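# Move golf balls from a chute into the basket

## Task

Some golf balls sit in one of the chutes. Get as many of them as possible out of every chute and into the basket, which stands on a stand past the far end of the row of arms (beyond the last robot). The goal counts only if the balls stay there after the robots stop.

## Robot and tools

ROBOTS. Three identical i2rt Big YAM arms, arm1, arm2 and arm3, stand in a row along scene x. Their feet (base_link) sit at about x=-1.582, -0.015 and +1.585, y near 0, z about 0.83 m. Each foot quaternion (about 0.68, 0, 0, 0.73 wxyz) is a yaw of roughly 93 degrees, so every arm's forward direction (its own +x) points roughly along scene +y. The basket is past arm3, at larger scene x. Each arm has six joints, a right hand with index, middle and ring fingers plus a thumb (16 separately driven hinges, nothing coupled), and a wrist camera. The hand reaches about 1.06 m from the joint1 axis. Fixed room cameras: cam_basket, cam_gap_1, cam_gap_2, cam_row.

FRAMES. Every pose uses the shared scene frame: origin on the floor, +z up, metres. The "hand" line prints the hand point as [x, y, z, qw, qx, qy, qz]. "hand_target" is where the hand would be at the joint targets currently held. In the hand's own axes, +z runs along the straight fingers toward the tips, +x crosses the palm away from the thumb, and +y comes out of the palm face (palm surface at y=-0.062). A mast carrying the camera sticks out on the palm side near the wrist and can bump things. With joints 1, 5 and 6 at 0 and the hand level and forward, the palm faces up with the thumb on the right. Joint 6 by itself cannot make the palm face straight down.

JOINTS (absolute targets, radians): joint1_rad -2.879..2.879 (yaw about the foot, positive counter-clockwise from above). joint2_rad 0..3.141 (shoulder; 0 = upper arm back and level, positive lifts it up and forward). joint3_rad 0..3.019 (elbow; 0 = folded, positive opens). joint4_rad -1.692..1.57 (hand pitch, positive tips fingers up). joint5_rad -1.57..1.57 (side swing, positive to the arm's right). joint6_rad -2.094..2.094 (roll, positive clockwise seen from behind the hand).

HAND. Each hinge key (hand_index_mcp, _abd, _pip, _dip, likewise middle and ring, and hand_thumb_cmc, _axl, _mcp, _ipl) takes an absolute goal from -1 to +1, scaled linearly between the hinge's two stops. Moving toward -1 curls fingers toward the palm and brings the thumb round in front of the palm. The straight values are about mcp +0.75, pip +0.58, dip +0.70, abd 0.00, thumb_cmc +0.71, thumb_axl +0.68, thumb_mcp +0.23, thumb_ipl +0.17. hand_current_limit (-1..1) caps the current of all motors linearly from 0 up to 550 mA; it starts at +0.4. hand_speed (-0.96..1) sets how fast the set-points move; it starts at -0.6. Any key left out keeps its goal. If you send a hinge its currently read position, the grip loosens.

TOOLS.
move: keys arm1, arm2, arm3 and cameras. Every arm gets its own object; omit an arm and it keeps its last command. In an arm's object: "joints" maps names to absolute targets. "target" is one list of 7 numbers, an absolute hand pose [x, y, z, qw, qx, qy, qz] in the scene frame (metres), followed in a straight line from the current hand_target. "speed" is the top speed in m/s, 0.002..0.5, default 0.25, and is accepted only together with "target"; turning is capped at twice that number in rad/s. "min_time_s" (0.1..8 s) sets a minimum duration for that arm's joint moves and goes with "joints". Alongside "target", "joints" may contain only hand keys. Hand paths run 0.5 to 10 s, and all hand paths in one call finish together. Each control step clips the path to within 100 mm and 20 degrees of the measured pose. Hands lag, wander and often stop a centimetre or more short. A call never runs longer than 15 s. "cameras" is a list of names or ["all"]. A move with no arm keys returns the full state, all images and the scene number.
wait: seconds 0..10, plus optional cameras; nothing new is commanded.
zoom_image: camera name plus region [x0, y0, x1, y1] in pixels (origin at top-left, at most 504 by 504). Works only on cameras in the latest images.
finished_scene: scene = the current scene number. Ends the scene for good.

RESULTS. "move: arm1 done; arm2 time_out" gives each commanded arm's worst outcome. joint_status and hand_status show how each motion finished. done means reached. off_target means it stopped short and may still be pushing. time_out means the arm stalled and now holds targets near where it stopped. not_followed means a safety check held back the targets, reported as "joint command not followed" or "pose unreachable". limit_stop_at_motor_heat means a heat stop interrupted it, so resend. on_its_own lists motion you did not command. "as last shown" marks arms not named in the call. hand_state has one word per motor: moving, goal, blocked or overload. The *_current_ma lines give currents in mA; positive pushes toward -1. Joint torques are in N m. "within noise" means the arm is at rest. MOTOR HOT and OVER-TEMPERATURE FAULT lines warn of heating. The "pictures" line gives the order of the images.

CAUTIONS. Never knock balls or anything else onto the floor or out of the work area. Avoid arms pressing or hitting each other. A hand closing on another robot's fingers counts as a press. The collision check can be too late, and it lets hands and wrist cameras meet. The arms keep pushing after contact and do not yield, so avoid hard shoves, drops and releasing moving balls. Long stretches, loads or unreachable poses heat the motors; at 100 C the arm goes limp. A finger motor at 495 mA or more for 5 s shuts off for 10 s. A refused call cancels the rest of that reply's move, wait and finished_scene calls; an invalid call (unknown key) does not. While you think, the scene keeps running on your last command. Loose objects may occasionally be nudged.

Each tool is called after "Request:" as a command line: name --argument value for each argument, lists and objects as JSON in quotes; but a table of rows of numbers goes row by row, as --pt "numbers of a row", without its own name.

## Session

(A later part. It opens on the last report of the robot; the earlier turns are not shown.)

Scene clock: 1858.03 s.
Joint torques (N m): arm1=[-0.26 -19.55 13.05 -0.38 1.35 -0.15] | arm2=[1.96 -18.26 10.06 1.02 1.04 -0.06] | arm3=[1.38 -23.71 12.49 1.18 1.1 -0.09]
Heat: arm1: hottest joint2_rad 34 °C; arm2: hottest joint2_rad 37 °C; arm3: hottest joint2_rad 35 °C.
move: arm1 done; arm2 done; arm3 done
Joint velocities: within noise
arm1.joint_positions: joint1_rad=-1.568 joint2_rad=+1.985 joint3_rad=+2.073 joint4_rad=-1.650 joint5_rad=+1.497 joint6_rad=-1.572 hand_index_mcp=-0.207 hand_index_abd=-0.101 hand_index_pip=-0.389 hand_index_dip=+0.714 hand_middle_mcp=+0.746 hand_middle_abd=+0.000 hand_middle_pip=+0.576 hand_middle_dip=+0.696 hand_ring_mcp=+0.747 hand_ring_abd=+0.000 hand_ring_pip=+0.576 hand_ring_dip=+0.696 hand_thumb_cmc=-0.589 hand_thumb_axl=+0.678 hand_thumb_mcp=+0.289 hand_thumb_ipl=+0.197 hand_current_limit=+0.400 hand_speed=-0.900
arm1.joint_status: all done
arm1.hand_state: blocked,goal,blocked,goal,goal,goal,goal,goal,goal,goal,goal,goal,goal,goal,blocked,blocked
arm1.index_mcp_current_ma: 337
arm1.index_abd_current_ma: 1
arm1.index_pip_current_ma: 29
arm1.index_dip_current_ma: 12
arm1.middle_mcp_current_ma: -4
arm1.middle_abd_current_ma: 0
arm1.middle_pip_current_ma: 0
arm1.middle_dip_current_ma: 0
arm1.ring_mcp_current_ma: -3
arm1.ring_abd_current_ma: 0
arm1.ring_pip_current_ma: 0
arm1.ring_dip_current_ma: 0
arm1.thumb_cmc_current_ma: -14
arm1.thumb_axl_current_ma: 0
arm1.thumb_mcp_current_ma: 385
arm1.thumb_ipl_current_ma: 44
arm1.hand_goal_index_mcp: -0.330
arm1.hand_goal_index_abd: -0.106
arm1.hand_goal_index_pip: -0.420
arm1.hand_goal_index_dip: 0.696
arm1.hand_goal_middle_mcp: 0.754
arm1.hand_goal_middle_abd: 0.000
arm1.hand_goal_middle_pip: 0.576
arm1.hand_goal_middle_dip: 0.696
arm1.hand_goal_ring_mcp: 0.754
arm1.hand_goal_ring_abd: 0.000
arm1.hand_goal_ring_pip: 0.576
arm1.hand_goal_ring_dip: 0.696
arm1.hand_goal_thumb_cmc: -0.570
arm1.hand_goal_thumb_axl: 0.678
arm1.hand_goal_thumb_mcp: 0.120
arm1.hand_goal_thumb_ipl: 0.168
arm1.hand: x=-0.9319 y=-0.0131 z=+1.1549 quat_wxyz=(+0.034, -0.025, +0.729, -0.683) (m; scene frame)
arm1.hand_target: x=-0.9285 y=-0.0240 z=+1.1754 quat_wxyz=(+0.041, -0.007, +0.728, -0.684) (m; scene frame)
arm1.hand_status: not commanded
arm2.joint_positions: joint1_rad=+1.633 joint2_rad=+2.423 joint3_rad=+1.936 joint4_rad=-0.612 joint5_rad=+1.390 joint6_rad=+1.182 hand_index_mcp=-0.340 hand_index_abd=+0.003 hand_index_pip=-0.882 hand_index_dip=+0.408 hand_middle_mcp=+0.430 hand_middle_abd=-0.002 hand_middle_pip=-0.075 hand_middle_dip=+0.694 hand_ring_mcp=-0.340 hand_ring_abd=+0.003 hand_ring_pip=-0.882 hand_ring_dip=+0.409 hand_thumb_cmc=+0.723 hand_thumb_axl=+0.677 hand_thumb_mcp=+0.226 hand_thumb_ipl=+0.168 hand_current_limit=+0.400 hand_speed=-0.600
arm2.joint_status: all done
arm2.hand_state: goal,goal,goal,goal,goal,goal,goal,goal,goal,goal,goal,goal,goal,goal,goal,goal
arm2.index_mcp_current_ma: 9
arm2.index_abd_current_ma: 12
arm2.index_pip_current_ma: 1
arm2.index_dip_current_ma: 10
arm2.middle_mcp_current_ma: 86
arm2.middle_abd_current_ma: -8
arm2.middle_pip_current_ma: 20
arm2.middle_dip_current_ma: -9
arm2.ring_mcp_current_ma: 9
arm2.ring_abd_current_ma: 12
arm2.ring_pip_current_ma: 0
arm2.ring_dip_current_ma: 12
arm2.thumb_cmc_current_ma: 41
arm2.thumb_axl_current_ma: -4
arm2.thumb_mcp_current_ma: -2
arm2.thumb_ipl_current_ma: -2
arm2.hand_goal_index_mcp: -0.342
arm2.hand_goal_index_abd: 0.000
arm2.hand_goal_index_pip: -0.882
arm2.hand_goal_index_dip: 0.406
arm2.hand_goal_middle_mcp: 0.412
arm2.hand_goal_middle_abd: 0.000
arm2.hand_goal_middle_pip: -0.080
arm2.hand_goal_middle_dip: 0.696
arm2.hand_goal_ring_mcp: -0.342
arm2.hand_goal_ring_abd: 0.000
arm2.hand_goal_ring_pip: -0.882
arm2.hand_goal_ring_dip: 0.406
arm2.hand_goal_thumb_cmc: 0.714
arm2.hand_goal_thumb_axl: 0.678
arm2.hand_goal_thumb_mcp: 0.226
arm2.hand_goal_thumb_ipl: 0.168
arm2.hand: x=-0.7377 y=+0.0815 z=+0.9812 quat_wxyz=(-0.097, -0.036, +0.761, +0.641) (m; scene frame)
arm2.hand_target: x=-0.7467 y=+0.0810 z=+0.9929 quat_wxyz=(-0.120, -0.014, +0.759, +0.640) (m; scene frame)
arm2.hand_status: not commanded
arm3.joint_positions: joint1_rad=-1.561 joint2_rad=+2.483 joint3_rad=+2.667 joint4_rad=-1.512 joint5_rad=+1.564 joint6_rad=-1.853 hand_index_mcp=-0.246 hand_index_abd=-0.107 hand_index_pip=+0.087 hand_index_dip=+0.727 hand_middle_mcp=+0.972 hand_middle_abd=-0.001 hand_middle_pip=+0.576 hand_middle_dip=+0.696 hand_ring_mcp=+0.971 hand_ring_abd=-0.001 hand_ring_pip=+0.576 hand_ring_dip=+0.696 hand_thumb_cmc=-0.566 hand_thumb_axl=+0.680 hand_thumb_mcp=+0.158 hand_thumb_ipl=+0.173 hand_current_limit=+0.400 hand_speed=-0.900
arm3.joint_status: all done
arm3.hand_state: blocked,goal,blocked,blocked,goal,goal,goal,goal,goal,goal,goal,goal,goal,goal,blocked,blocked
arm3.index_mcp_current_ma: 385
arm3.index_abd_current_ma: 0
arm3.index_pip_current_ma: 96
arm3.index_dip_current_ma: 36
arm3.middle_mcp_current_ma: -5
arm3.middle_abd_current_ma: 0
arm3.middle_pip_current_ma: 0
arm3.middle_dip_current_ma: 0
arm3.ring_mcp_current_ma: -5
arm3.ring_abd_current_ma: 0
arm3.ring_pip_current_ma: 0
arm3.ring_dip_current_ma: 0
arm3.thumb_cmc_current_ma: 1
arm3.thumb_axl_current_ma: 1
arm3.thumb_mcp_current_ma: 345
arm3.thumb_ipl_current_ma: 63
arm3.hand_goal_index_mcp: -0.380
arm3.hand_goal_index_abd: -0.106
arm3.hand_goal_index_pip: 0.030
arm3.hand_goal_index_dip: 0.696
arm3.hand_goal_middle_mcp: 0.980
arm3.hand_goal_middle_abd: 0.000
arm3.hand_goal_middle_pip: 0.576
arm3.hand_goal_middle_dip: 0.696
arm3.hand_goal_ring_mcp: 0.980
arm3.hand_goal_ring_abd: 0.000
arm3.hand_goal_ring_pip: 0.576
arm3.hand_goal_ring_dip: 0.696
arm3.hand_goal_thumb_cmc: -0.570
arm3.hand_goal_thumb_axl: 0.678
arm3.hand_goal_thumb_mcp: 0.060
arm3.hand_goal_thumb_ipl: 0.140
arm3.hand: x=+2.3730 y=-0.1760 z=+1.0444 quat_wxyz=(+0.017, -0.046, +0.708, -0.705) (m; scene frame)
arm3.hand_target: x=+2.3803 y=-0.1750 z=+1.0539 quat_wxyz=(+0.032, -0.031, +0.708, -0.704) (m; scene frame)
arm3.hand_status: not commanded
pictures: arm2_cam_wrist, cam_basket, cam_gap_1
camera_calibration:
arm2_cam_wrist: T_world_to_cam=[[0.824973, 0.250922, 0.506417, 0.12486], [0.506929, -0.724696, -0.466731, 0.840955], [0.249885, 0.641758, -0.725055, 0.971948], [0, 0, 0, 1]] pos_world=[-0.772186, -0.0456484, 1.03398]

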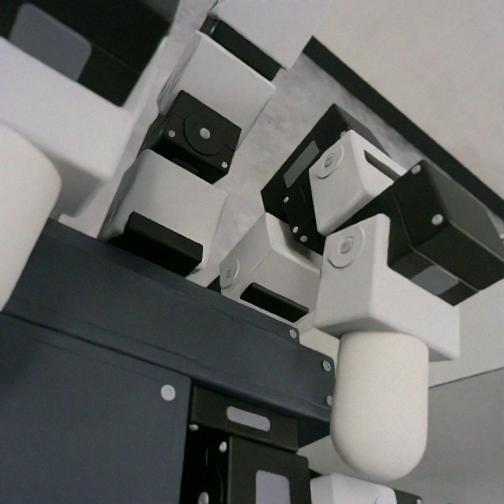

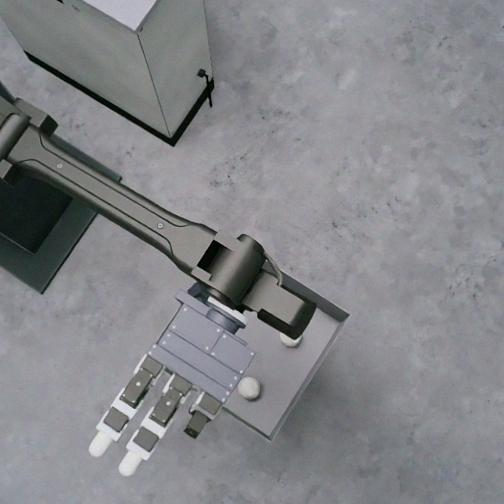

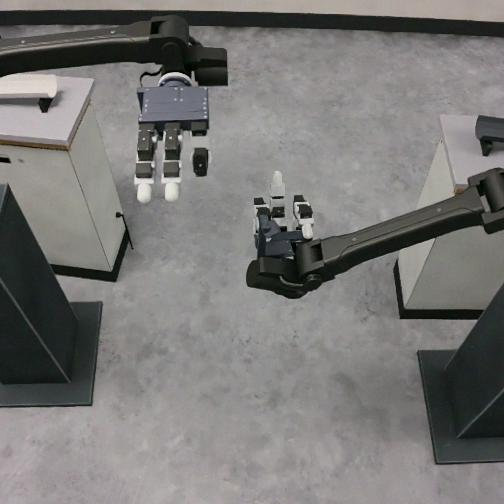

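Request:
move --arm1 '{"target":[-0.843,-0.015,1.125,0.041,-0.008,0.728,-0.685],"speed":0.08}' --arm2 '{"joints":{"joint1_rad":1.648,"joint3_rad":1.938},"min_time_s":2}' --arm3 '{"joints":{"joint1_rad":-1.472,"joint2_rad":2.60,"joint3_rad":2.42,"joint4_rad":-1.14},"min_time_s":4}' --cameras '["cam_gap_1", "arm2_cam_wrist", "cam_basket"]'

Request:
move --arm1 '{"target":[-0.779,-0.019,1.075,0.041,-0.008,0.728,-0.685],"speed":0.06}' --arm3 '{"joints":{"joint3_rad":2.29,"joint4_rad":-1.02},"min_time_s":3}' --cameras '["arm2_cam_wrist", "cam_basket"]'

Scene clock: 1865.43 s.
Joint torques (N m): arm1=[0.15 -22.42 13.27 -0.13 1.33 -0.12] | arm2=[3.25 -18.32 6.31 0.94 1.03 -0.04] | arm3=[1.9 -23.82 8.39 1.25 1.09 -0.1]
Heat: arm1: hottest joint3_rad 35 °C; arm2: hottest joint2_rad 37 °C; arm3: hottest joint2_rad 35 °C.
move: arm1 off_target; arm2 done; arm3 done
Joint velocities: within noise
arm1.joint_positions: joint1_rad=-1.568 joint2_rad=+2.248 joint3_rad=+2.383 joint4_rad=-1.584 joint5_rad=+1.499 joint6_rad=-1.684 hand_index_mcp=-0.207 hand_index_abd=-0.101 hand_index_pip=-0.389 hand_index_dip=+0.714 hand_middle_mcp=+0.746 hand_middle_abd=+0.000 hand_middle_pip=+0.576 hand_middle_dip=+0.696 hand_ring_mcp=+0.747 hand_ring_abd=+0.000 hand_ring_pip=+0.576 hand_ring_dip=+0.696 hand_thumb_cmc=-0.589 hand_thumb_axl=+0.678 hand_thumb_mcp=+0.289 hand_thumb_ipl=+0.197 hand_current_limit=+0.400 hand_speed=-0.900
arm1.joint_status: not commanded
arm1.hand_state: blocked,goal,blocked,goal,goal,goal,goal,goal,goal,goal,goal,goal,goal,goal,blocked,blocked
arm1.index_mcp_current_ma: 337
arm1.index_abd_current_ma: 1
arm1.index_pip_current_ma: 29
arm1.index_dip_current_ma: 12
arm1.middle_mcp_current_ma: -4
arm1.middle_abd_current_ma: 0
arm1.middle_pip_current_ma: 0
arm1.middle_dip_current_ma: 0
arm1.ring_mcp_current_ma: -3
arm1.ring_abd_current_ma: 0
arm1.ring_pip_current_ma: 0
arm1.ring_dip_current_ma: 0
arm1.thumb_cmc_current_ma: -14
arm1.thumb_axl_current_ma: 0
arm1.thumb_mcp_current_ma: 385
arm1.thumb_ipl_current_ma: 44
arm1.hand_goal_index_mcp: -0.330
arm1.hand_goal_index_abd: -0.106
arm1.hand_goal_index_pip: -0.420
arm1.hand_goal_index_dip: 0.696
arm1.hand_goal_middle_mcp: 0.754
arm1.hand_goal_middle_abd: 0.000
arm1.hand_goal_middle_pip: 0.576
arm1.hand_goal_middle_dip: 0.696
arm1.hand_goal_ring_mcp: 0.754
arm1.hand_goal_ring_abd: 0.000
arm1.hand_goal_ring_pip: 0.576
arm1.hand_goal_ring_dip: 0.696
arm1.hand_goal_thumb_cmc: -0.570
arm1.hand_goal_thumb_axl: 0.678
arm1.hand_goal_thumb_mcp: 0.120
arm1.hand_goal_thumb_ipl: 0.168
arm1.hand: x=-0.8487 y=-0.0068 z=+1.1077 quat_wxyz=(+0.037, -0.028, +0.728, -0.684) (m; scene frame)
arm1.hand_target: x=-0.8442 y=-0.0150 z=+1.1250 quat_wxyz=(+0.046, -0.011, +0.727, -0.685) (m; scene frame)
arm1.hand_status: off_target (0.020 m and 2.3 deg from the pose sent, 0.094 m and 2.1 deg at the start)
arm2.joint_positions: joint1_rad=+1.634 joint2_rad=+2.423 joint3_rad=+1.936 joint4_rad=-0.612 joint5_rad=+1.390 joint6_rad=+1.182 hand_index_mcp=-0.340 hand_index_abd=+0.003 hand_index_pip=-0.882 hand_index_dip=+0.408 hand_middle_mcp=+0.430 hand_middle_abd=-0.002 hand_middle_pip=-0.075 hand_middle_dip=+0.694 hand_ring_mcp=-0.340 hand_ring_abd=+0.003 hand_ring_pip=-0.882 hand_ring_dip=+0.409 hand_thumb_cmc=+0.723 hand_thumb_axl=+0.677 hand_thumb_mcp=+0.226 hand_thumb_ipl=+0.168 hand_current_limit=+0.400 hand_speed=-0.600
arm2.joint_status: all done
arm2.hand_state: goal,goal,goal,goal,goal,goal,goal,goal,goal,goal,goal,goal,goal,goal,goal,goal
arm2.index_mcp_current_ma: 9
arm2.index_abd_current_ma: 12
arm2.index_pip_current_ma: 1
arm2.index_dip_current_ma: 10
arm2.middle_mcp_current_ma: 86
arm2.middle_abd_current_ma: -8
arm2.middle_pip_current_ma: 20
arm2.middle_dip_current_ma: -9
arm2.ring_mcp_current_ma: 9
arm2.ring_abd_current_ma: 12
arm2.ring_pip_current_ma: 0
arm2.ring_dip_current_ma: 12
arm2.thumb_cmc_current_ma: 41
arm2.thumb_axl_current_ma: -4
arm2.thumb_mcp_current_ma: -2
arm2.thumb_ipl_current_ma: -2
arm2.hand_goal_index_mcp: -0.342
arm2.hand_goal_index_abd: 0.000
arm2.hand_goal_index_pip: -0.882
arm2.hand_goal_index_dip: 0.406
arm2.hand_goal_middle_mcp: 0.412
arm2.hand_goal_middle_abd: 0.000
arm2.hand_goal_middle_pip: -0.080
arm2.hand_goal_middle_dip: 0.696
arm2.hand_goal_ring_mcp: -0.342
arm2.hand_goal_ring_abd: 0.000
arm2.hand_goal_ring_pip: -0.882
arm2.hand_goal_ring_dip: 0.406
arm2.hand_goal_thumb_cmc: 0.714
arm2.hand_goal_thumb_axl: 0.678
arm2.hand_goal_thumb_mcp: 0.226
arm2.hand_goal_thumb_ipl: 0.168
arm2.hand: x=-0.7378 y=+0.0807 z=+0.9812 quat_wxyz=(-0.098, -0.036, +0.761, +0.641) (m; scene frame)
arm2.hand_target: x=-0.7391 y=+0.0702 z=+0.9742 quat_wxyz=(-0.105, -0.037, +0.760, +0.641) (m; scene frame)
arm2.hand_status: not commanded
arm3.joint_positions: joint1_rad=-1.485 joint2_rad=+2.580 joint3_rad=+2.420 joint4_rad=-1.152 joint5_rad=+1.564 joint6_rad=-1.853 hand_index_mcp=-0.246 hand_index_abd=-0.107 hand_index_pip=+0.087 hand_index_dip=+0.727 hand_middle_mcp=+0.972 hand_middle_abd=-0.001 hand_middle_pip=+0.576 hand_middle_dip=+0.696 hand_ring_mcp=+0.971 hand_ring_abd=-0.001 hand_ring_pip=+0.576 hand_ring_dip=+0.696 hand_thumb_cmc=-0.566 hand_thumb_axl=+0.680 hand_thumb_mcp=+0.158 hand_thumb_ipl=+0.173 hand_current_limit=+0.400 hand_speed=-0.900
arm3.joint_status: all done
arm3.hand_state: blocked,goal,blocked,blocked,goal,goal,goal,goal,goal,goal,goal,goal,goal,goal,blocked,blocked
arm3.index_mcp_current_ma: 385
arm3.index_abd_current_ma: 0
arm3.index_pip_current_ma: 96
arm3.index_dip_current_ma: 36
arm3.middle_mcp_current_ma: -5
arm3.middle_abd_current_ma: 0
arm3.middle_pip_current_ma: 0
arm3.middle_dip_current_ma: 0
arm3.ring_mcp_current_ma: -5
arm3.ring_abd_current_ma: 0
arm3.ring_pip_current_ma: 0
arm3.ring_dip_current_ma: 0
arm3.thumb_cmc_current_ma: 1
arm3.thumb_axl_current_ma: 1
arm3.thumb_mcp_current_ma: 345
arm3.thumb_ipl_current_ma: 63
arm3.hand_goal_index_mcp: -0.380
arm3.hand_goal_index_abd: -0.106
arm3.hand_goal_index_pip: 0.030
arm3.hand_goal_index_dip: 0.696
arm3.hand_goal_middle_mcp: 0.980
arm3.hand_goal_middle_abd: 0.000
arm3.hand_goal_middle_pip: 0.576
arm3.hand_goal_middle_dip: 0.696
arm3.hand_goal_ring_mcp: 0.980
arm3.hand_goal_ring_abd: 0.000
arm3.hand_goal_ring_pip: 0.576
arm3.hand_goal_ring_dip: 0.696
arm3.hand_goal_thumb_cmc: -0.570
arm3.hand_goal_thumb_axl: 0.678
arm3.hand_goal_thumb_mcp: 0.060
arm3.hand_goal_thumb_ipl: 0.140
arm3.hand: x=+2.3982 y=-0.1130 z=+0.8805 quat_wxyz=(+0.050, -0.067, +0.706, -0.703) (m; scene frame)
arm3.hand_target: x=+2.3983 y=-0.1026 z=+0.8653 quat_wxyz=(+0.049, -0.077, +0.705, -0.703) (m; scene frame)
arm3.hand_status: not commanded
pictures: arm2_cam_wrist, cam_basket, cam_gap_1
camera_calibration:
arm2_cam_wrist: T_world_to_cam=[[0.824688, 0.251832, 0.506428, 0.124895], [0.507739, -0.724127, -0.466735, 0.840957], [0.249179, 0.642044, -0.725044, 0.971983], [0, 0, 0, 1]] pos_world=[-0.772184, -0.0465488, 1.03398]

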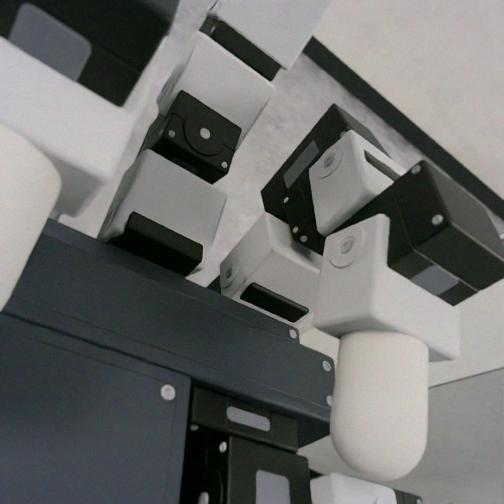

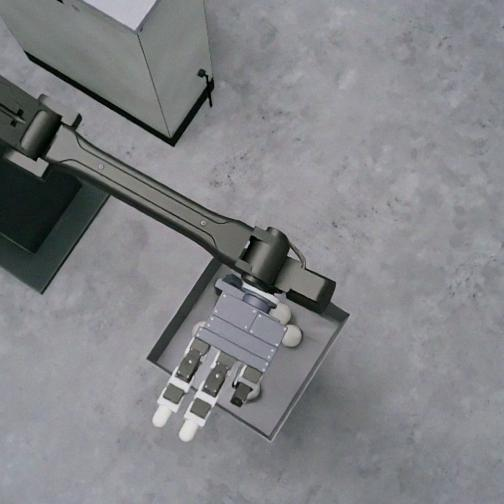

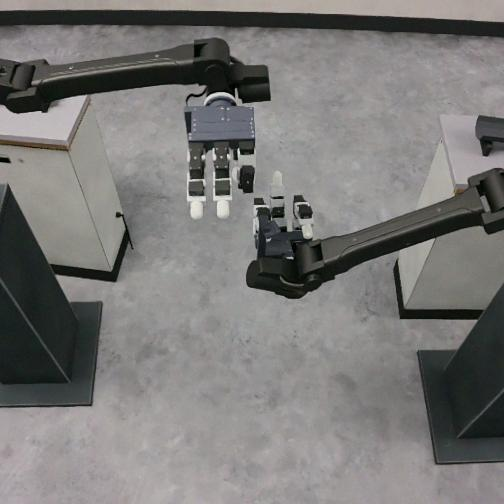

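Scene clock: 1868.77 s.
Joint torques (N m): arm1=[-0.26 -24.7 13.48 0.77 1.25 -0.15] | arm2=[3.14 -18.14 6.32 0.96 1.05 -0.05] | arm3=[2.32 -23.77 8.03 1.24 1.09 -0.09]
Heat: arm1: hottest joint2_rad 35 °C; arm2: hottest joint2_rad 37 °C; arm3: hottest joint2_rad 35 °C.
move: arm1 off_target; arm3 done
Joint velocities: within noise
arm1.joint_positions: joint1_rad=-1.572 joint2_rad=+2.478 joint3_rad=+2.659 joint4_rad=-1.417 joint5_rad=+1.499 joint6_rad=-1.910 hand_index_mcp=-0.207 hand_index_abd=-0.101 hand_index_pip=-0.389 hand_index_dip=+0.714 hand_middle_mcp=+0.746 hand_middle_abd=+0.000 hand_middle_pip=+0.576 hand_middle_dip=+0.696 hand_ring_mcp=+0.747 hand_ring_abd=+0.000 hand_ring_pip=+0.576 hand_ring_dip=+0.696 hand_thumb_cmc=-0.589 hand_thumb_axl=+0.678 hand_thumb_mcp=+0.289 hand_thumb_ipl=+0.197 hand_current_limit=+0.400 hand_speed=-0.900
arm1.joint_status: not commanded
arm1.hand_state: blocked,goal,blocked,goal,goal,goal,goal,goal,goal,goal,goal,goal,goal,goal,blocked,blocked
arm1.index_mcp_current_ma: 337
arm1.index_abd_current_ma: 1
arm1.index_pip_current_ma: 29
arm1.index_dip_current_ma: 12
arm1.middle_mcp_current_ma: -4
arm1.middle_abd_current_ma: 0
arm1.middle_pip_current_ma: 0
arm1.middle_dip_current_ma: 0
arm1.ring_mcp_current_ma: -3
arm1.ring_abd_current_ma: 0
arm1.ring_pip_current_ma: 0
arm1.ring_dip_current_ma: 0
arm1.thumb_cmc_current_ma: -14
arm1.thumb_axl_current_ma: 0
arm1.thumb_mcp_current_ma: 385
arm1.thumb_ipl_current_ma: 44
arm1.hand_goal_index_mcp: -0.330
arm1.hand_goal_index_abd: -0.106
arm1.hand_goal_index_pip: -0.420
arm1.hand_goal_index_dip: 0.696
arm1.hand_goal_middle_mcp: 0.754
arm1.hand_goal_middle_abd: 0.000
arm1.hand_goal_middle_pip: 0.576
arm1.hand_goal_middle_dip: 0.696
arm1.hand_goal_ring_mcp: 0.754
arm1.hand_goal_ring_abd: 0.000
arm1.hand_goal_ring_pip: 0.576
arm1.hand_goal_ring_dip: 0.696
arm1.hand_goal_thumb_cmc: -0.570
arm1.hand_goal_thumb_axl: 0.678
arm1.hand_goal_thumb_mcp: 0.120
arm1.hand_goal_thumb_ipl: 0.168
arm1.hand: x=-0.7849 y=-0.0056 z=+1.0566 quat_wxyz=(+0.036, -0.036, +0.726, -0.685) (m; scene frame)
arm1.hand_target: x=-0.7807 y=-0.0191 z=+1.0748 quat_wxyz=(+0.048, -0.013, +0.726, -0.686) (m; scene frame)
arm1.hand_status: off_target (0.024 m and 3.2 deg from the pose sent, 0.078 m and 2.3 deg at the start)
arm2: as last shown
arm3.joint_positions: joint1_rad=-1.485 joint2_rad=+2.580 joint3_rad=+2.291 joint4_rad=-1.032 joint5_rad=+1.564 joint6_rad=-1.853 hand_index_mcp=-0.246 hand_index_abd=-0.107 hand_index_pip=+0.087 hand_index_dip=+0.727 hand_middle_mcp=+0.972 hand_middle_abd=-0.001 hand_middle_pip=+0.576 hand_middle_dip=+0.696 hand_ring_mcp=+0.971 hand_ring_abd=-0.001 hand_ring_pip=+0.576 hand_ring_dip=+0.696 hand_thumb_cmc=-0.566 hand_thumb_axl=+0.680 hand_thumb_mcp=+0.158 hand_thumb_ipl=+0.173 hand_current_limit=+0.400 hand_speed=-0.900
arm3.joint_status: all done
arm3.hand_state: blocked,goal,blocked,blocked,goal,goal,goal,goal,goal,goal,goal,goal,goal,goal,blocked,blocked
arm3.index_mcp_current_ma: 385
arm3.index_abd_current_ma: 0
arm3.index_pip_current_ma: 96
arm3.index_dip_current_ma: 36
arm3.middle_mcp_current_ma: -5
arm3.middle_abd_current_ma: 0
arm3.middle_pip_current_ma: 0
arm3.middle_dip_current_ma: 0
arm3.ring_mcp_current_ma: -5
arm3.ring_abd_current_ma: 0
arm3.ring_pip_current_ma: 0
arm3.ring_dip_current_ma: 0
arm3.thumb_cmc_current_ma: 1
arm3.thumb_axl_current_ma: 1
arm3.thumb_mcp_current_ma: 345
arm3.thumb_ipl_current_ma: 63
arm3.hand_goal_index_mcp: -0.380
arm3.hand_goal_index_abd: -0.106
arm3.hand_goal_index_pip: 0.030
arm3.hand_goal_index_dip: 0.696
arm3.hand_goal_middle_mcp: 0.980
arm3.hand_goal_middle_abd: 0.000
arm3.hand_goal_middle_pip: 0.576
arm3.hand_goal_middle_dip: 0.696
arm3.hand_goal_ring_mcp: 0.980
arm3.hand_goal_ring_abd: 0.000
arm3.hand_goal_ring_pip: 0.576
arm3.hand_goal_ring_dip: 0.696
arm3.hand_goal_thumb_cmc: -0.570
arm3.hand_goal_thumb_axl: 0.678
arm3.hand_goal_thumb_mcp: 0.060
arm3.hand_goal_thumb_ipl: 0.140
arm3.hand: x=+2.3860 y=-0.1150 z=+0.8322 quat_wxyz=(+0.046, -0.070, +0.706, -0.703) (m; scene frame)
arm3.hand_target: x=+2.3848 y=-0.1050 z=+0.8167 quat_wxyz=(+0.045, -0.080, +0.705, -0.704) (m; scene frame)
arm3.hand_status: not commanded
pictures: arm2_cam_wrist, cam_basket
camera_calibration:
arm2_cam_wrist: T_world_to_cam=[[0.824688, 0.251832, 0.506428, 0.124895], [0.507739, -0.724127, -0.466735, 0.840957], [0.249179, 0.642044, -0.725044, 0.971983], [0, 0, 0, 1]] pos_world=[-0.772184, -0.0465488, 1.03398]

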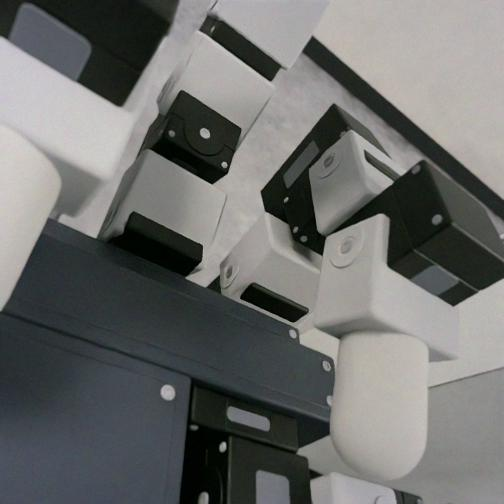

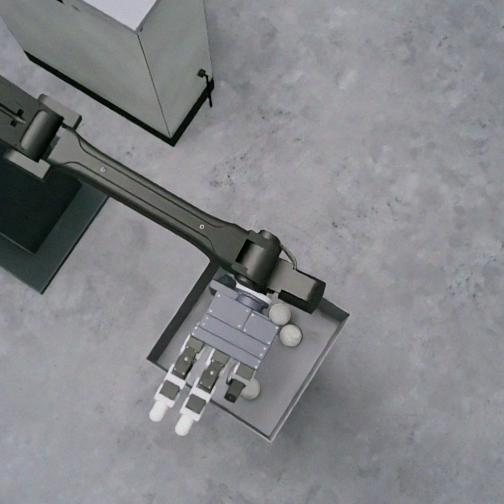

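Request:
move --arm1 '{"target":[-0.772,-0.026,1.029,0.041,-0.008,0.728,-0.685],"speed":0.05}' --arm3 '{"joints":{"joint3_rad":2.215,"joint4_rad":-0.945},"min_time_s":2}' --cameras '["arm2_cam_wrist", "cam_basket", "cam_gap_1"]'

Scene clock: 1878.10 s.
Joint torques (N m): arm1=[-0.38 -24.7 11.34 0.92 1.18 0] | arm2=[3.08 -18.37 6.3 0.99 1.16 -0.05] | arm3=[2.32 -23.65 7.83 1.17 1.09 -0.09]
Heat: arm1: hottest joint3_rad 35 °C; arm2: hottest joint2_rad 38 °C; arm3: hottest joint2_rad 36 °C.
move: arm1 off_target; arm3 done
Joint velocities: within noise
arm1.joint_positions: joint1_rad=-1.581 joint2_rad=+2.520 joint3_rad=+2.659 joint4_rad=-1.404 joint5_rad=+1.499 joint6_rad=-1.871 hand_index_mcp=-0.207 hand_index_abd=-0.100 hand_index_pip=-0.389 hand_index_dip=+0.714 hand_middle_mcp=+0.745 hand_middle_abd=+0.000 hand_middle_pip=+0.576 hand_middle_dip=+0.696 hand_ring_mcp=+0.747 hand_ring_abd=+0.000 hand_ring_pip=+0.576 hand_ring_dip=+0.696 hand_thumb_cmc=-0.589 hand_thumb_axl=+0.678 hand_thumb_mcp=+0.289 hand_thumb_ipl=+0.197 hand_current_limit=+0.400 hand_speed=-0.900
arm1.joint_status: not commanded
arm1.hand_state: blocked,goal,blocked,goal,goal,goal,goal,goal,goal,goal,goal,goal,goal,goal,blocked,blocked
arm1.index_mcp_current_ma: 337
arm1.index_abd_current_ma: 2
arm1.index_pip_current_ma: 29
arm1.index_dip_current_ma: 12
arm1.middle_mcp_current_ma: -4
arm1.middle_abd_current_ma: 0
arm1.middle_pip_current_ma: 0
arm1.middle_dip_current_ma: 0
arm1.ring_mcp_current_ma: -3
arm1.ring_abd_current_ma: 0
arm1.ring_pip_current_ma: 0
arm1.ring_dip_current_ma: 0
arm1.thumb_cmc_current_ma: -13
arm1.thumb_axl_current_ma: 0
arm1.thumb_mcp_current_ma: 385
arm1.thumb_ipl_current_ma: 45
arm1.hand_goal_index_mcp: -0.330
arm1.hand_goal_index_abd: -0.106
arm1.hand_goal_index_pip: -0.420
arm1.hand_goal_index_dip: 0.696
arm1.hand_goal_middle_mcp: 0.754
arm1.hand_goal_middle_abd: 0.000
arm1.hand_goal_middle_pip: 0.576
arm1.hand_goal_middle_dip: 0.696
arm1.hand_goal_ring_mcp: 0.754
arm1.hand_goal_ring_abd: 0.000
arm1.hand_goal_ring_pip: 0.576
arm1.hand_goal_ring_dip: 0.696
arm1.hand_goal_thumb_cmc: -0.570
arm1.hand_goal_thumb_axl: 0.678
arm1.hand_goal_thumb_mcp: 0.120
arm1.hand_goal_thumb_ipl: 0.168
arm1.hand: x=-0.7773 y=-0.0120 z=+1.0254 quat_wxyz=(+0.036, -0.028, +0.727, -0.685) (m; scene frame)
arm1.hand_target: x=-0.7729 y=-0.0261 z=+1.0290 quat_wxyz=(+0.043, -0.009, +0.727, -0.685) (m; scene frame)
arm1.hand_status: off_target (0.015 m and 2.4 deg from the pose sent, 0.037 m and 3.2 deg at the start)
arm2: as last shown
arm2.joint_positions: joint1_rad=+1.634 joint2_rad=+2.425 joint3_rad=+1.936 joint4_rad=-0.612 joint5_rad=+1.388 joint6_rad=+1.182 hand_index_mcp=-0.340 hand_index_abd=+0.003 hand_index_pip=-0.882 hand_index_dip=+0.408 hand_middle_mcp=+0.430 hand_middle_abd=-0.002 hand_middle_pip=-0.075 hand_middle_dip=+0.694 hand_ring_mcp=-0.338 hand_ring_abd=+0.003 hand_ring_pip=-0.884 hand_ring_dip=+0.409 hand_thumb_cmc=+0.723 hand_thumb_axl=+0.677 hand_thumb_mcp=+0.226 hand_thumb_ipl=+0.168 hand_current_limit=+0.400 hand_speed=-0.600
arm2.ring_mcp_current_ma: 17
arm2.ring_pip_current_ma: -7
arm2.hand: x=-0.7381 y=+0.0805 z=+0.9791 quat_wxyz=(-0.097, -0.037, +0.761, +0.640) (m; scene frame)
arm2.hand_target: x=-0.7390 y=+0.0704 z=+0.9741 quat_wxyz=(-0.105, -0.037, +0.760, +0.641) (m; scene frame)
arm3.joint_positions: joint1_rad=-1.485 joint2_rad=+2.580 joint3_rad=+2.216 joint4_rad=-0.957 joint5_rad=+1.564 joint6_rad=-1.853 hand_index_mcp=-0.246 hand_index_abd=-0.107 hand_index_pip=+0.087 hand_index_dip=+0.727 hand_middle_mcp=+0.972 hand_middle_abd=-0.001 hand_middle_pip=+0.576 hand_middle_dip=+0.696 hand_ring_mcp=+0.971 hand_ring_abd=-0.001 hand_ring_pip=+0.576 hand_ring_dip=+0.696 hand_thumb_cmc=-0.566 hand_thumb_axl=+0.680 hand_thumb_mcp=+0.158 hand_thumb_ipl=+0.173 hand_current_limit=+0.400 hand_speed=-0.900
arm3.joint_status: all done
arm3.hand_state: blocked,goal,blocked,blocked,goal,goal,goal,goal,goal,goal,goal,goal,goal,goal,blocked,blocked
arm3.index_mcp_current_ma: 385
arm3.index_abd_current_ma: 0
arm3.index_pip_current_ma: 96
arm3.index_dip_current_ma: 36
arm3.middle_mcp_current_ma: -5
arm3.middle_abd_current_ma: 0
arm3.middle_pip_current_ma: 0
arm3.middle_dip_current_ma: 0
arm3.ring_mcp_current_ma: -5
arm3.ring_abd_current_ma: 0
arm3.ring_pip_current_ma: 0
arm3.ring_dip_current_ma: 0
arm3.thumb_cmc_current_ma: 1
arm3.thumb_axl_current_ma: 1
arm3.thumb_mcp_current_ma: 345
arm3.thumb_ipl_current_ma: 63
arm3.hand_goal_index_mcp: -0.380
arm3.hand_goal_index_abd: -0.106
arm3.hand_goal_index_pip: 0.030
arm3.hand_goal_index_dip: 0.696
arm3.hand_goal_middle_mcp: 0.980
arm3.hand_goal_middle_abd: 0.000
arm3.hand_goal_middle_pip: 0.576
arm3.hand_goal_middle_dip: 0.696
arm3.hand_goal_ring_mcp: 0.980
arm3.hand_goal_ring_abd: 0.000
arm3.hand_goal_ring_pip: 0.576
arm3.hand_goal_ring_dip: 0.696
arm3.hand_goal_thumb_cmc: -0.570
arm3.hand_goal_thumb_axl: 0.678
arm3.hand_goal_thumb_mcp: 0.060
arm3.hand_goal_thumb_ipl: 0.140
arm3.hand: x=+2.3768 y=-0.1165 z=+0.8050 quat_wxyz=(+0.046, -0.070, +0.706, -0.703) (m; scene frame)
arm3.hand_target: x=+2.3751 y=-0.1068 z=+0.7897 quat_wxyz=(+0.045, -0.080, +0.705, -0.704) (m; scene frame)
arm3.hand_status: not commanded
pictures: arm2_cam_wrist, cam_basket, cam_gap_1
camera_calibration:
arm2_cam_wrist: T_world_to_cam=[[0.823152, 0.254244, 0.507722, 0.123636], [0.50993, -0.724333, -0.464019, 0.838983], [0.249786, 0.64086, -0.725882, 0.971998], [0, 0, 0, 1]] pos_world=[-0.772385, -0.0466451, 1.03209]

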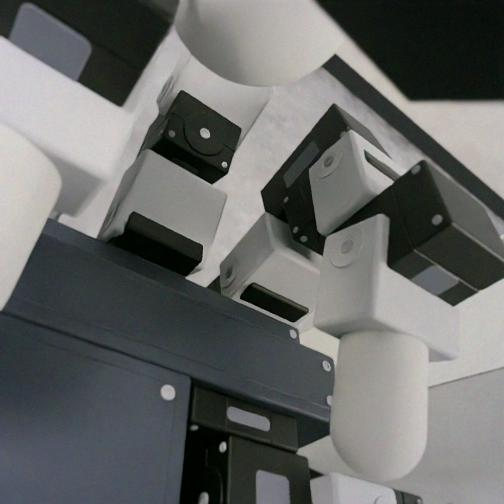

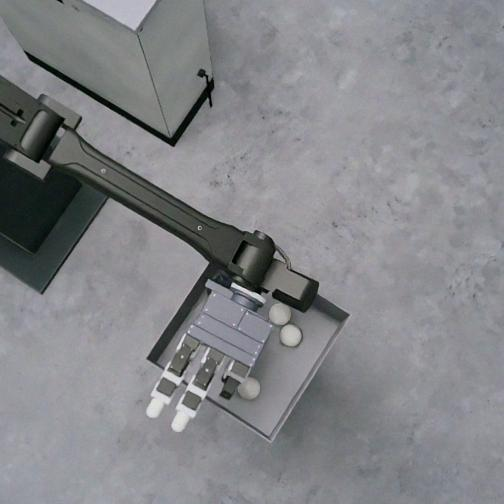

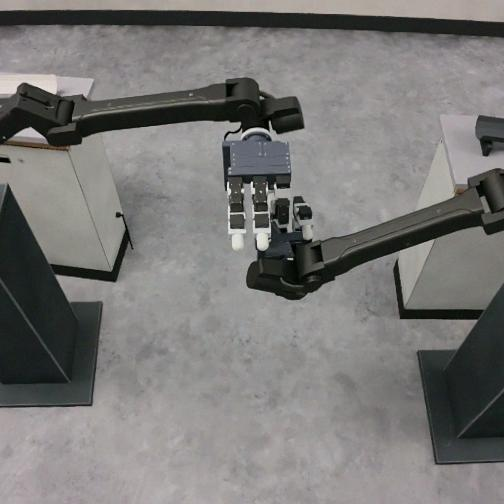

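Request:
move --arm1 '{"joints":{"hand_speed":-0.6,"hand_index_mcp":-0.12,"hand_thumb_mcp":0.345}}' --arm3 '{"joints":{"hand_speed":-0.6,"hand_index_mcp":-0.12,"hand_index_pip":0.062,"hand_thumb_mcp":0.3,"hand_thumb_ipl":0.168}}' --cameras '["arm2_cam_wrist", "cam_basket"]'

Scene clock: 1881.23 s.
Joint torques (N m): arm1=[-0.38 -24.64 11.36 0.88 1.18 0] | arm2=[3.66 -18.14 6.43 0.91 1.06 -0.09] | arm3=[2.32 -23.53 7.86 1.2 1.1 -0.09]
Heat: arm1: hottest joint3_rad 35 °C; arm2: hottest joint2_rad 37 °C; arm3: hottest joint2_rad 36 °C.
move: arm1 done; arm3 done
Joint velocities: within noise
arm1.joint_positions: joint1_rad=-1.581 joint2_rad=+2.520 joint3_rad=+2.659 joint4_rad=-1.404 joint5_rad=+1.499 joint6_rad=-1.871 hand_index_mcp=-0.126 hand_index_abd=-0.102 hand_index_pip=-0.414 hand_index_dip=+0.699 hand_middle_mcp=+0.745 hand_middle_abd=+0.000 hand_middle_pip=+0.576 hand_middle_dip=+0.696 hand_ring_mcp=+0.747 hand_ring_abd=+0.000 hand_ring_pip=+0.576 hand_ring_dip=+0.696 hand_thumb_cmc=-0.573 hand_thumb_axl=+0.678 hand_thumb_mcp=+0.343 hand_thumb_ipl=+0.170 hand_current_limit=+0.400 hand_speed=-0.600
arm1.joint_status: all done
arm1.hand_state: goal,goal,goal,goal,goal,goal,goal,goal,goal,goal,goal,goal,goal,goal,goal,goal
arm1.index_mcp_current_ma: -2
arm1.index_abd_current_ma: 1
arm1.index_pip_current_ma: 2
arm1.index_dip_current_ma: 1
arm1.middle_mcp_current_ma: -4
arm1.middle_abd_current_ma: 0
arm1.middle_pip_current_ma: 0
arm1.middle_dip_current_ma: 0
arm1.ring_mcp_current_ma: -3
arm1.ring_abd_current_ma: 0
arm1.ring_pip_current_ma: 0
arm1.ring_dip_current_ma: 0
arm1.thumb_cmc_current_ma: -1
arm1.thumb_axl_current_ma: 0
arm1.thumb_mcp_current_ma: -1
arm1.thumb_ipl_current_ma: 0
arm1.hand_goal_index_mcp: -0.120
arm1.hand_goal_index_abd: -0.106
arm1.hand_goal_index_pip: -0.420
arm1.hand_goal_index_dip: 0.696
arm1.hand_goal_middle_mcp: 0.754
arm1.hand_goal_middle_abd: 0.000
arm1.hand_goal_middle_pip: 0.576
arm1.hand_goal_middle_dip: 0.696
arm1.hand_goal_ring_mcp: 0.754
arm1.hand_goal_ring_abd: 0.000
arm1.hand_goal_ring_pip: 0.576
arm1.hand_goal_ring_dip: 0.696
arm1.hand_goal_thumb_cmc: -0.570
arm1.hand_goal_thumb_axl: 0.678
arm1.hand_goal_thumb_mcp: 0.346
arm1.hand_goal_thumb_ipl: 0.168
arm1.hand: x=-0.7773 y=-0.0120 z=+1.0254 quat_wxyz=(+0.036, -0.028, +0.727, -0.685) (m; scene frame)
arm1.hand_target: x=-0.7729 y=-0.0259 z=+1.0291 quat_wxyz=(+0.043, -0.010, +0.727, -0.685) (m; scene frame)
arm1.hand_status: not commanded
arm2: as last shown
arm2.joint_positions: joint1_rad=+1.634 joint2_rad=+2.425 joint3_rad=+1.936 joint4_rad=-0.612 joint5_rad=+1.390 joint6_rad=+1.183 hand_index_mcp=-0.341 hand_index_abd=+0.003 hand_index_pip=-0.882 hand_index_dip=+0.408 hand_middle_mcp=+0.431 hand_middle_abd=-0.002 hand_middle_pip=-0.076 hand_middle_dip=+0.694 hand_ring_mcp=-0.339 hand_ring_abd=+0.003 hand_ring_pip=-0.884 hand_ring_dip=+0.409 hand_thumb_cmc=+0.723 hand_thumb_axl=+0.677 hand_thumb_mcp=+0.226 hand_thumb_ipl=+0.168 hand_current_limit=+0.400 hand_speed=-0.600
arm2.index_mcp_current_ma: 7
arm2.index_abd_current_ma: 11
arm2.index_pip_current_ma: -1
arm2.index_dip_current_ma: 9
arm2.middle_mcp_current_ma: 93
arm2.middle_abd_current_ma: -7
arm2.middle_pip_current_ma: 19
arm2.ring_mcp_current_ma: 16
arm2.ring_abd_current_ma: 11
arm2.ring_dip_current_ma: 11
arm2.hand: x=-0.7379 y=+0.0804 z=+0.9794 quat_wxyz=(-0.098, -0.037, +0.761, +0.641) (m; scene frame)
arm2.hand_target: x=-0.7391 y=+0.0704 z=+0.9743 quat_wxyz=(-0.105, -0.037, +0.760, +0.641) (m; scene frame)
arm3.joint_positions: joint1_rad=-1.485 joint2_rad=+2.580 joint3_rad=+2.216 joint4_rad=-0.957 joint5_rad=+1.564 joint6_rad=-1.853 hand_index_mcp=-0.130 hand_index_abd=-0.107 hand_index_pip=+0.065 hand_index_dip=+0.699 hand_middle_mcp=+0.972 hand_middle_abd=-0.001 hand_middle_pip=+0.576 hand_middle_dip=+0.696 hand_ring_mcp=+0.971 hand_ring_abd=-0.001 hand_ring_pip=+0.576 hand_ring_dip=+0.696 hand_thumb_cmc=-0.567 hand_thumb_axl=+0.680 hand_thumb_mcp=+0.297 hand_thumb_ipl=+0.170 hand_current_limit=+0.400 hand_speed=-0.600
arm3.joint_status: all done
arm3.hand_state: goal,goal,goal,goal,goal,goal,goal,goal,goal,goal,goal,goal,goal,goal,goal,goal
arm3.index_mcp_current_ma: -6
arm3.index_abd_current_ma: 0
arm3.index_pip_current_ma: 1
arm3.index_dip_current_ma: 1
arm3.middle_mcp_current_ma: -5
arm3.middle_abd_current_ma: 0
arm3.middle_pip_current_ma: 0
arm3.middle_dip_current_ma: 0
arm3.ring_mcp_current_ma: -5
arm3.ring_abd_current_ma: 0
arm3.ring_pip_current_ma: 0
arm3.ring_dip_current_ma: 0
arm3.thumb_cmc_current_ma: 1
arm3.thumb_axl_current_ma: 1
arm3.thumb_mcp_current_ma: -1
arm3.thumb_ipl_current_ma: 1
arm3.hand_goal_index_mcp: -0.120
arm3.hand_goal_index_abd: -0.106
arm3.hand_goal_index_pip: 0.062
arm3.hand_goal_index_dip: 0.696
arm3.hand_goal_middle_mcp: 0.980
arm3.hand_goal_middle_abd: 0.000
arm3.hand_goal_middle_pip: 0.576
arm3.hand_goal_middle_dip: 0.696
arm3.hand_goal_ring_mcp: 0.980
arm3.hand_goal_ring_abd: 0.000
arm3.hand_goal_ring_pip: 0.576
arm3.hand_goal_ring_dip: 0.696
arm3.hand_goal_thumb_cmc: -0.570
arm3.hand_goal_thumb_axl: 0.678
arm3.hand_goal_thumb_mcp: 0.300
arm3.hand_goal_thumb_ipl: 0.168
arm3.hand: x=+2.3768 y=-0.1165 z=+0.8050 quat_wxyz=(+0.046, -0.070, +0.706, -0.703) (m; scene frame)
arm3.hand_target: x=+2.3751 y=-0.1068 z=+0.7897 quat_wxyz=(+0.045, -0.080, +0.705, -0.704) (m; scene frame)
arm3.hand_status: not commanded
pictures: arm2_cam_wrist, cam_basket
camera_calibration:
arm2_cam_wrist: T_world_to_cam=[[0.824117, 0.252579, 0.506985, 0.124825], [0.508522, -0.724151, -0.465844, 0.839704], [0.249471, 0.641723, -0.725228, 0.971278], [0, 0, 0, 1]] pos_world=[-0.772185, -0.0467477, 1.03228]

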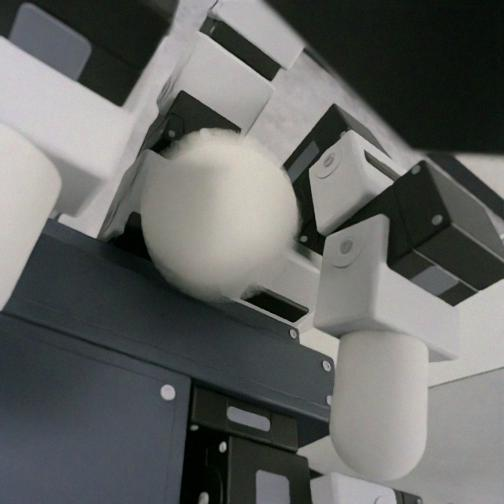

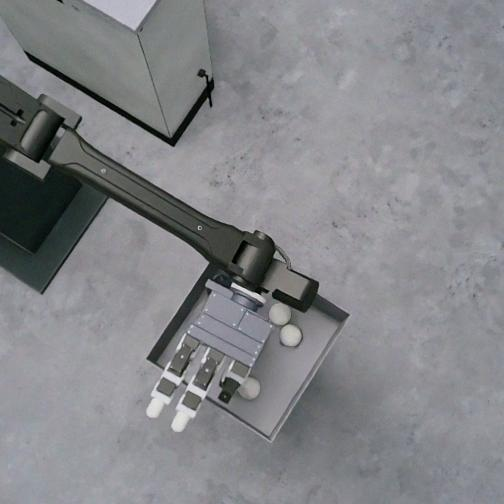

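Ball A settled in arm2's cup.

Request:
move --arm1 '{"target":[-0.772,-0.006,1.070,0.041,-0.008,0.728,-0.685],"speed":0.05}' --arm3 '{"joints":{"joint3_rad":2.74,"joint4_rad":-1.52},"min_time_s":3}' --cameras '["arm2_cam_wrist", "cam_basket"]'

Request:
move --arm1 '{"target":[-0.772,-0.002,1.12,0.041,-0.008,0.728,-0.685],"speed":0.07,"joints":{"hand_index_mcp":0.0,"hand_thumb_mcp":0.37}}' --arm3 '{"joints":{"joint1_rad":-1.4,"joint2_rad":1.9,"joint3_rad":2.25,"joint4_rad":-1.66},"min_time_s":4}' --cameras '["arm2_cam_wrist", "cam_basket"]'

Scene clock: 1887.60 s.
Joint torques (N m): arm1=[1.44 -25.17 13.31 0.05 1.26 -0.16] | arm2=[3.19 -18.78 6.31 0.98 1.07 -0.04] | arm3=[2.32 -24.18 12.25 0.4 1.11 -0.1]
Heat: arm1: hottest joint2_rad 35 °C; arm2: hottest joint2_rad 37 °C; arm3: hottest joint2_rad 36 °C.
move: arm1 off_target; arm3 done
Joint velocities: within noise
arm1.joint_positions: joint1_rad=-1.581 joint2_rad=+2.520 joint3_rad=+2.724 joint4_rad=-1.409 joint5_rad=+1.502 joint6_rad=-1.920 hand_index_mcp=-0.126 hand_index_abd=-0.102 hand_index_pip=-0.414 hand_index_dip=+0.699 hand_middle_mcp=+0.745 hand_middle_abd=+0.000 hand_middle_pip=+0.576 hand_middle_dip=+0.696 hand_ring_mcp=+0.747 hand_ring_abd=+0.000 hand_ring_pip=+0.576 hand_ring_dip=+0.696 hand_thumb_cmc=-0.573 hand_thumb_axl=+0.678 hand_thumb_mcp=+0.343 hand_thumb_ipl=+0.170 hand_current_limit=+0.400 hand_speed=-0.600
arm1.joint_status: not commanded
arm1.hand_state: goal,goal,goal,goal,goal,goal,goal,goal,goal,goal,goal,goal,goal,goal,goal,goal
arm1.index_mcp_current_ma: -2
arm1.index_abd_current_ma: 1
arm1.index_pip_current_ma: 2
arm1.index_dip_current_ma: 1
arm1.middle_mcp_current_ma: -4
arm1.middle_abd_current_ma: 0
arm1.middle_pip_current_ma: 0
arm1.middle_dip_current_ma: 0
arm1.ring_mcp_current_ma: -3
arm1.ring_abd_current_ma: 0
arm1.ring_pip_current_ma: 0
arm1.ring_dip_current_ma: 0
arm1.thumb_cmc_current_ma: -1
arm1.thumb_axl_current_ma: 0
arm1.thumb_mcp_current_ma: -1
arm1.thumb_ipl_current_ma: 0
arm1.hand_goal_index_mcp: -0.120
arm1.hand_goal_index_abd: -0.106
arm1.hand_goal_index_pip: -0.420
arm1.hand_goal_index_dip: 0.696
arm1.hand_goal_middle_mcp: 0.754
arm1.hand_goal_middle_abd: 0.000
arm1.hand_goal_middle_pip: 0.576
arm1.hand_goal_middle_dip: 0.696
arm1.hand_goal_ring_mcp: 0.754
arm1.hand_goal_ring_abd: 0.000
arm1.hand_goal_ring_pip: 0.576
arm1.hand_goal_ring_dip: 0.696
arm1.hand_goal_thumb_cmc: -0.570
arm1.hand_goal_thumb_axl: 0.678
arm1.hand_goal_thumb_mcp: 0.346
arm1.hand_goal_thumb_ipl: 0.168
arm1.hand: x=-0.7760 y=-0.0120 z=+1.0523 quat_wxyz=(+0.041, -0.025, +0.725, -0.687) (m; scene frame)
arm1.hand_target: x=-0.7730 y=-0.0061 z=+1.0699 quat_wxyz=(+0.054, -0.018, +0.724, -0.687) (m; scene frame)
arm1.hand_status: off_target (0.019 m and 2.0 deg from the pose sent, 0.045 m and 2.4 deg at the start)
arm2: as last shown
arm2.joint_positions: joint1_rad=+1.634 joint2_rad=+2.425 joint3_rad=+1.936 joint4_rad=-0.612 joint5_rad=+1.390 joint6_rad=+1.183 hand_index_mcp=-0.341 hand_index_abd=+0.003 hand_index_pip=-0.882 hand_index_dip=+0.408 hand_middle_mcp=+0.430 hand_middle_abd=-0.002 hand_middle_pip=-0.076 hand_middle_dip=+0.694 hand_ring_mcp=-0.339 hand_ring_abd=+0.003 hand_ring_pip=-0.884 hand_ring_dip=+0.409 hand_thumb_cmc=+0.723 hand_thumb_axl=+0.677 hand_thumb_mcp=+0.226 hand_thumb_ipl=+0.168 hand_current_limit=+0.400 hand_speed=-0.600
arm2.middle_mcp_current_ma: 90
arm2.middle_pip_current_ma: 18
arm2.hand: x=-0.7378 y=+0.0804 z=+0.9795 quat_wxyz=(-0.098, -0.036, +0.761, +0.641) (m; scene frame)
arm2.hand_target: x=-0.7390 y=+0.0704 z=+0.9744 quat_wxyz=(-0.105, -0.037, +0.760, +0.641) (m; scene frame)
arm3.joint_positions: joint1_rad=-1.485 joint2_rad=+2.581 joint3_rad=+2.690 joint4_rad=-1.512 joint5_rad=+1.564 joint6_rad=-1.853 hand_index_mcp=-0.130 hand_index_abd=-0.107 hand_index_pip=+0.065 hand_index_dip=+0.699 hand_middle_mcp=+0.972 hand_middle_abd=-0.001 hand_middle_pip=+0.576 hand_middle_dip=+0.696 hand_ring_mcp=+0.971 hand_ring_abd=-0.001 hand_ring_pip=+0.576 hand_ring_dip=+0.696 hand_thumb_cmc=-0.567 hand_thumb_axl=+0.680 hand_thumb_mcp=+0.297 hand_thumb_ipl=+0.170 hand_current_limit=+0.400 hand_speed=-0.600
arm3.joint_status: all done
arm3.hand_state: goal,goal,goal,goal,goal,goal,goal,goal,goal,goal,goal,goal,goal,goal,goal,goal
arm3.index_mcp_current_ma: -6
arm3.index_abd_current_ma: 0
arm3.index_pip_current_ma: 1
arm3.index_dip_current_ma: 1
arm3.middle_mcp_current_ma: -5
arm3.middle_abd_current_ma: 0
arm3.middle_pip_current_ma: 0
arm3.middle_dip_current_ma: 0
arm3.ring_mcp_current_ma: -5
arm3.ring_abd_current_ma: 0
arm3.ring_pip_current_ma: 0
arm3.ring_dip_current_ma: 0
arm3.thumb_cmc_current_ma: 1
arm3.thumb_axl_current_ma: 1
arm3.thumb_mcp_current_ma: -1
arm3.thumb_ipl_current_ma: 1
arm3.hand_goal_index_mcp: -0.120
arm3.hand_goal_index_abd: -0.106
arm3.hand_goal_index_pip: 0.062
arm3.hand_goal_index_dip: 0.696
arm3.hand_goal_middle_mcp: 0.980
arm3.hand_goal_middle_abd: 0.000
arm3.hand_goal_middle_pip: 0.576
arm3.hand_goal_middle_dip: 0.696
arm3.hand_goal_ring_mcp: 0.980
arm3.hand_goal_ring_abd: 0.000
arm3.hand_goal_ring_pip: 0.576
arm3.hand_goal_ring_dip: 0.696
arm3.hand_goal_thumb_cmc: -0.570
arm3.hand_goal_thumb_axl: 0.678
arm3.hand_goal_thumb_mcp: 0.300
arm3.hand_goal_thumb_ipl: 0.168
arm3.hand: x=+2.3866 y=-0.1150 z=+0.9795 quat_wxyz=(+0.017, -0.099, +0.703, -0.705) (m; scene frame)
arm3.hand_target: x=+2.3913 y=-0.1039 z=+0.9850 quat_wxyz=(+0.027, -0.098, +0.702, -0.704) (m; scene frame)
arm3.hand_status: not commanded
pictures: arm2_cam_wrist, cam_basket
camera_calibration:
arm2_cam_wrist: T_world_to_cam=[[0.824368, 0.252309, 0.506712, 0.125288], [0.508206, -0.724122, -0.466233, 0.839863], [0.249287, 0.641862, -0.725169, 0.971081], [0, 0, 0, 1]] pos_world=[-0.772184, -0.0467482, 1.03228]

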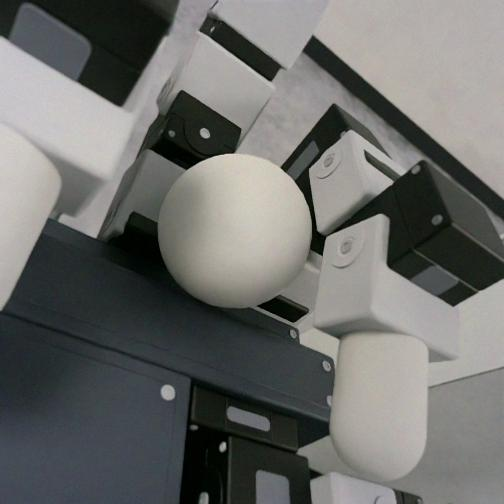

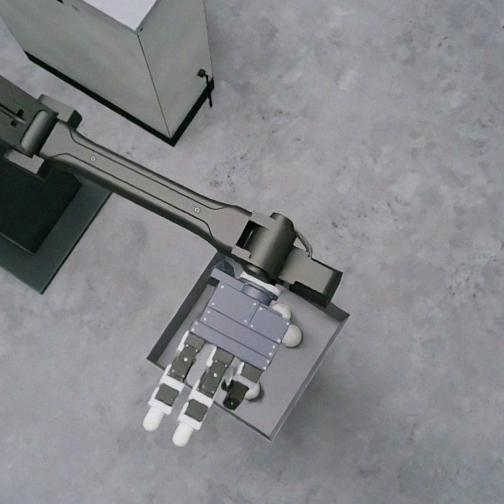

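Scene clock: 1892.30 s.
Joint torques (N m): arm1=[1.73 -25.47 12.79 1.47 1.2 -0.17] | arm2=[3.14 -18.55 6.28 0.99 1.05 -0.08] | arm3=[2.37 -20.13 7.94 0.4 1.09 -0.09]
Heat: arm1: hottest joint2_rad 35 °C; arm2: hottest joint2_rad 37 °C; arm3: hottest joint2_rad 36 °C.
move: arm1 off_target; arm3 done
Joint velocities: within noise
arm1.joint_positions: joint1_rad=-1.581 joint2_rad=+2.520 joint3_rad=+2.831 joint4_rad=-1.371 joint5_rad=+1.509 joint6_rad=-2.091 hand_index_mcp=-0.009 hand_index_abd=-0.102 hand_index_pip=-0.415 hand_index_dip=+0.699 hand_middle_mcp=+0.745 hand_middle_abd=+0.000 hand_middle_pip=+0.576 hand_middle_dip=+0.696 hand_ring_mcp=+0.747 hand_ring_abd=+0.000 hand_ring_pip=+0.576 hand_ring_dip=+0.696 hand_thumb_cmc=-0.573 hand_thumb_axl=+0.678 hand_thumb_mcp=+0.366 hand_thumb_ipl=+0.170 hand_current_limit=+0.400 hand_speed=-0.600
arm1.joint_status: all done
arm1.hand_state: goal,goal,goal,goal,goal,goal,goal,goal,goal,goal,goal,goal,goal,goal,goal,goal
arm1.index_mcp_current_ma: -4
arm1.index_abd_current_ma: 1
arm1.index_pip_current_ma: 1
arm1.index_dip_current_ma: 1
arm1.middle_mcp_current_ma: -4
arm1.middle_abd_current_ma: 0
arm1.middle_pip_current_ma: 0
arm1.middle_dip_current_ma: 0
arm1.ring_mcp_current_ma: -3
arm1.ring_abd_current_ma: 0
arm1.ring_pip_current_ma: 0
arm1.ring_dip_current_ma: 0
arm1.thumb_cmc_current_ma: -1
arm1.thumb_axl_current_ma: 0
arm1.thumb_mcp_current_ma: -2
arm1.thumb_ipl_current_ma: 0
arm1.hand_goal_index_mcp: 0.000
arm1.hand_goal_index_abd: -0.106
arm1.hand_goal_index_pip: -0.420
arm1.hand_goal_index_dip: 0.696
arm1.hand_goal_middle_mcp: 0.754
arm1.hand_goal_middle_abd: 0.000
arm1.hand_goal_middle_pip: 0.576
arm1.hand_goal_middle_dip: 0.696
arm1.hand_goal_ring_mcp: 0.754
arm1.hand_goal_ring_abd: 0.000
arm1.hand_goal_ring_pip: 0.576
arm1.hand_goal_ring_dip: 0.696
arm1.hand_goal_thumb_cmc: -0.570
arm1.hand_goal_thumb_axl: 0.678
arm1.hand_goal_thumb_mcp: 0.370
arm1.hand_goal_thumb_ipl: 0.168
arm1.hand: x=-0.7783 y=-0.0125 z=+1.0975 quat_wxyz=(+0.034, -0.037, +0.722, -0.690) (m; scene frame)
arm1.hand_target: x=-0.7738 y=-0.0021 z=+1.1198 quat_wxyz=(+0.059, -0.022, +0.721, -0.690) (m; scene frame)
arm1.hand_status: off_target (0.026 m and 3.5 deg from the pose sent, 0.069 m and 2.0 deg at the start)
arm2: as last shown
arm3.joint_positions: joint1_rad=-1.414 joint2_rad=+1.917 joint3_rad=+2.252 joint4_rad=-1.652 joint5_rad=+1.564 joint6_rad=-1.853 hand_index_mcp=-0.130 hand_index_abd=-0.107 hand_index_pip=+0.065 hand_index_dip=+0.699 hand_middle_mcp=+0.972 hand_middle_abd=-0.001 hand_middle_pip=+0.576 hand_middle_dip=+0.696 hand_ring_mcp=+0.971 hand_ring_abd=-0.001 hand_ring_pip=+0.576 hand_ring_dip=+0.696 hand_thumb_cmc=-0.568 hand_thumb_axl=+0.680 hand_thumb_mcp=+0.297 hand_thumb_ipl=+0.170 hand_current_limit=+0.400 hand_speed=-0.600
arm3.joint_status: all done
arm3.hand_state: goal,goal,goal,goal,goal,goal,goal,goal,goal,goal,goal,goal,goal,goal,goal,goal
arm3.index_mcp_current_ma: -6
arm3.index_abd_current_ma: 0
arm3.index_pip_current_ma: 1
arm3.index_dip_current_ma: 1
arm3.middle_mcp_current_ma: -5
arm3.middle_abd_current_ma: 0
arm3.middle_pip_current_ma: 0
arm3.middle_dip_current_ma: 0
arm3.ring_mcp_current_ma: -5
arm3.ring_abd_current_ma: 0
arm3.ring_pip_current_ma: 0
arm3.ring_dip_current_ma: 0
arm3.thumb_cmc_current_ma: 1
arm3.thumb_axl_current_ma: 1
arm3.thumb_mcp_current_ma: -1
arm3.thumb_ipl_current_ma: 1
arm3.hand_goal_index_mcp: -0.120
arm3.hand_goal_index_abd: -0.106
arm3.hand_goal_index_pip: 0.062
arm3.hand_goal_index_dip: 0.696
arm3.hand_goal_middle_mcp: 0.980
arm3.hand_goal_middle_abd: 0.000
arm3.hand_goal_middle_pip: 0.576
arm3.hand_goal_middle_dip: 0.696
arm3.hand_goal_ring_mcp: 0.980
arm3.hand_goal_ring_abd: 0.000
arm3.hand_goal_ring_pip: 0.576
arm3.hand_goal_ring_dip: 0.696
arm3.hand_goal_thumb_cmc: -0.570
arm3.hand_goal_thumb_axl: 0.678
arm3.hand_goal_thumb_mcp: 0.300
arm3.hand_goal_thumb_ipl: 0.168
arm3.hand: x=+2.2229 y=-0.0973 z=+1.2557 quat_wxyz=(+0.072, -0.094, +0.703, -0.701) (m; scene frame)
arm3.hand_target: x=+2.2163 y=-0.0901 z=+1.2646 quat_wxyz=(+0.077, -0.099, +0.702, -0.701) (m; scene frame)
arm3.hand_status: not commanded
pictures: arm2_cam_wrist, cam_basket
camera_calibration:
arm2_cam_wrist: T_world_to_cam=[[0.824368, 0.252309, 0.506712, 0.125288], [0.508206, -0.724122, -0.466233, 0.839863], [0.249287, 0.641862, -0.725169, 0.971081], [0, 0, 0, 1]] pos_world=[-0.772184, -0.0467482, 1.03228]

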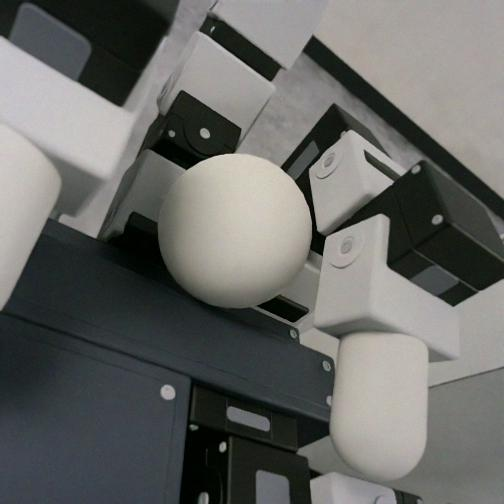

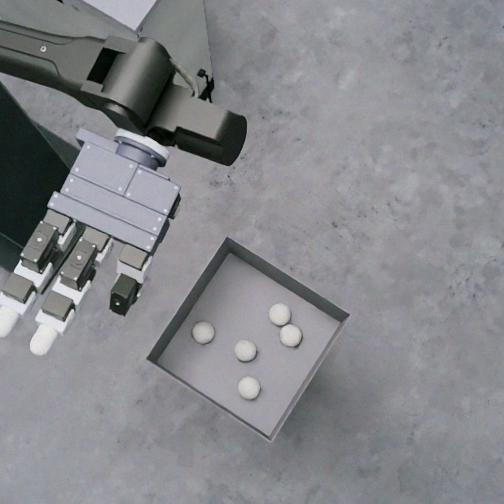

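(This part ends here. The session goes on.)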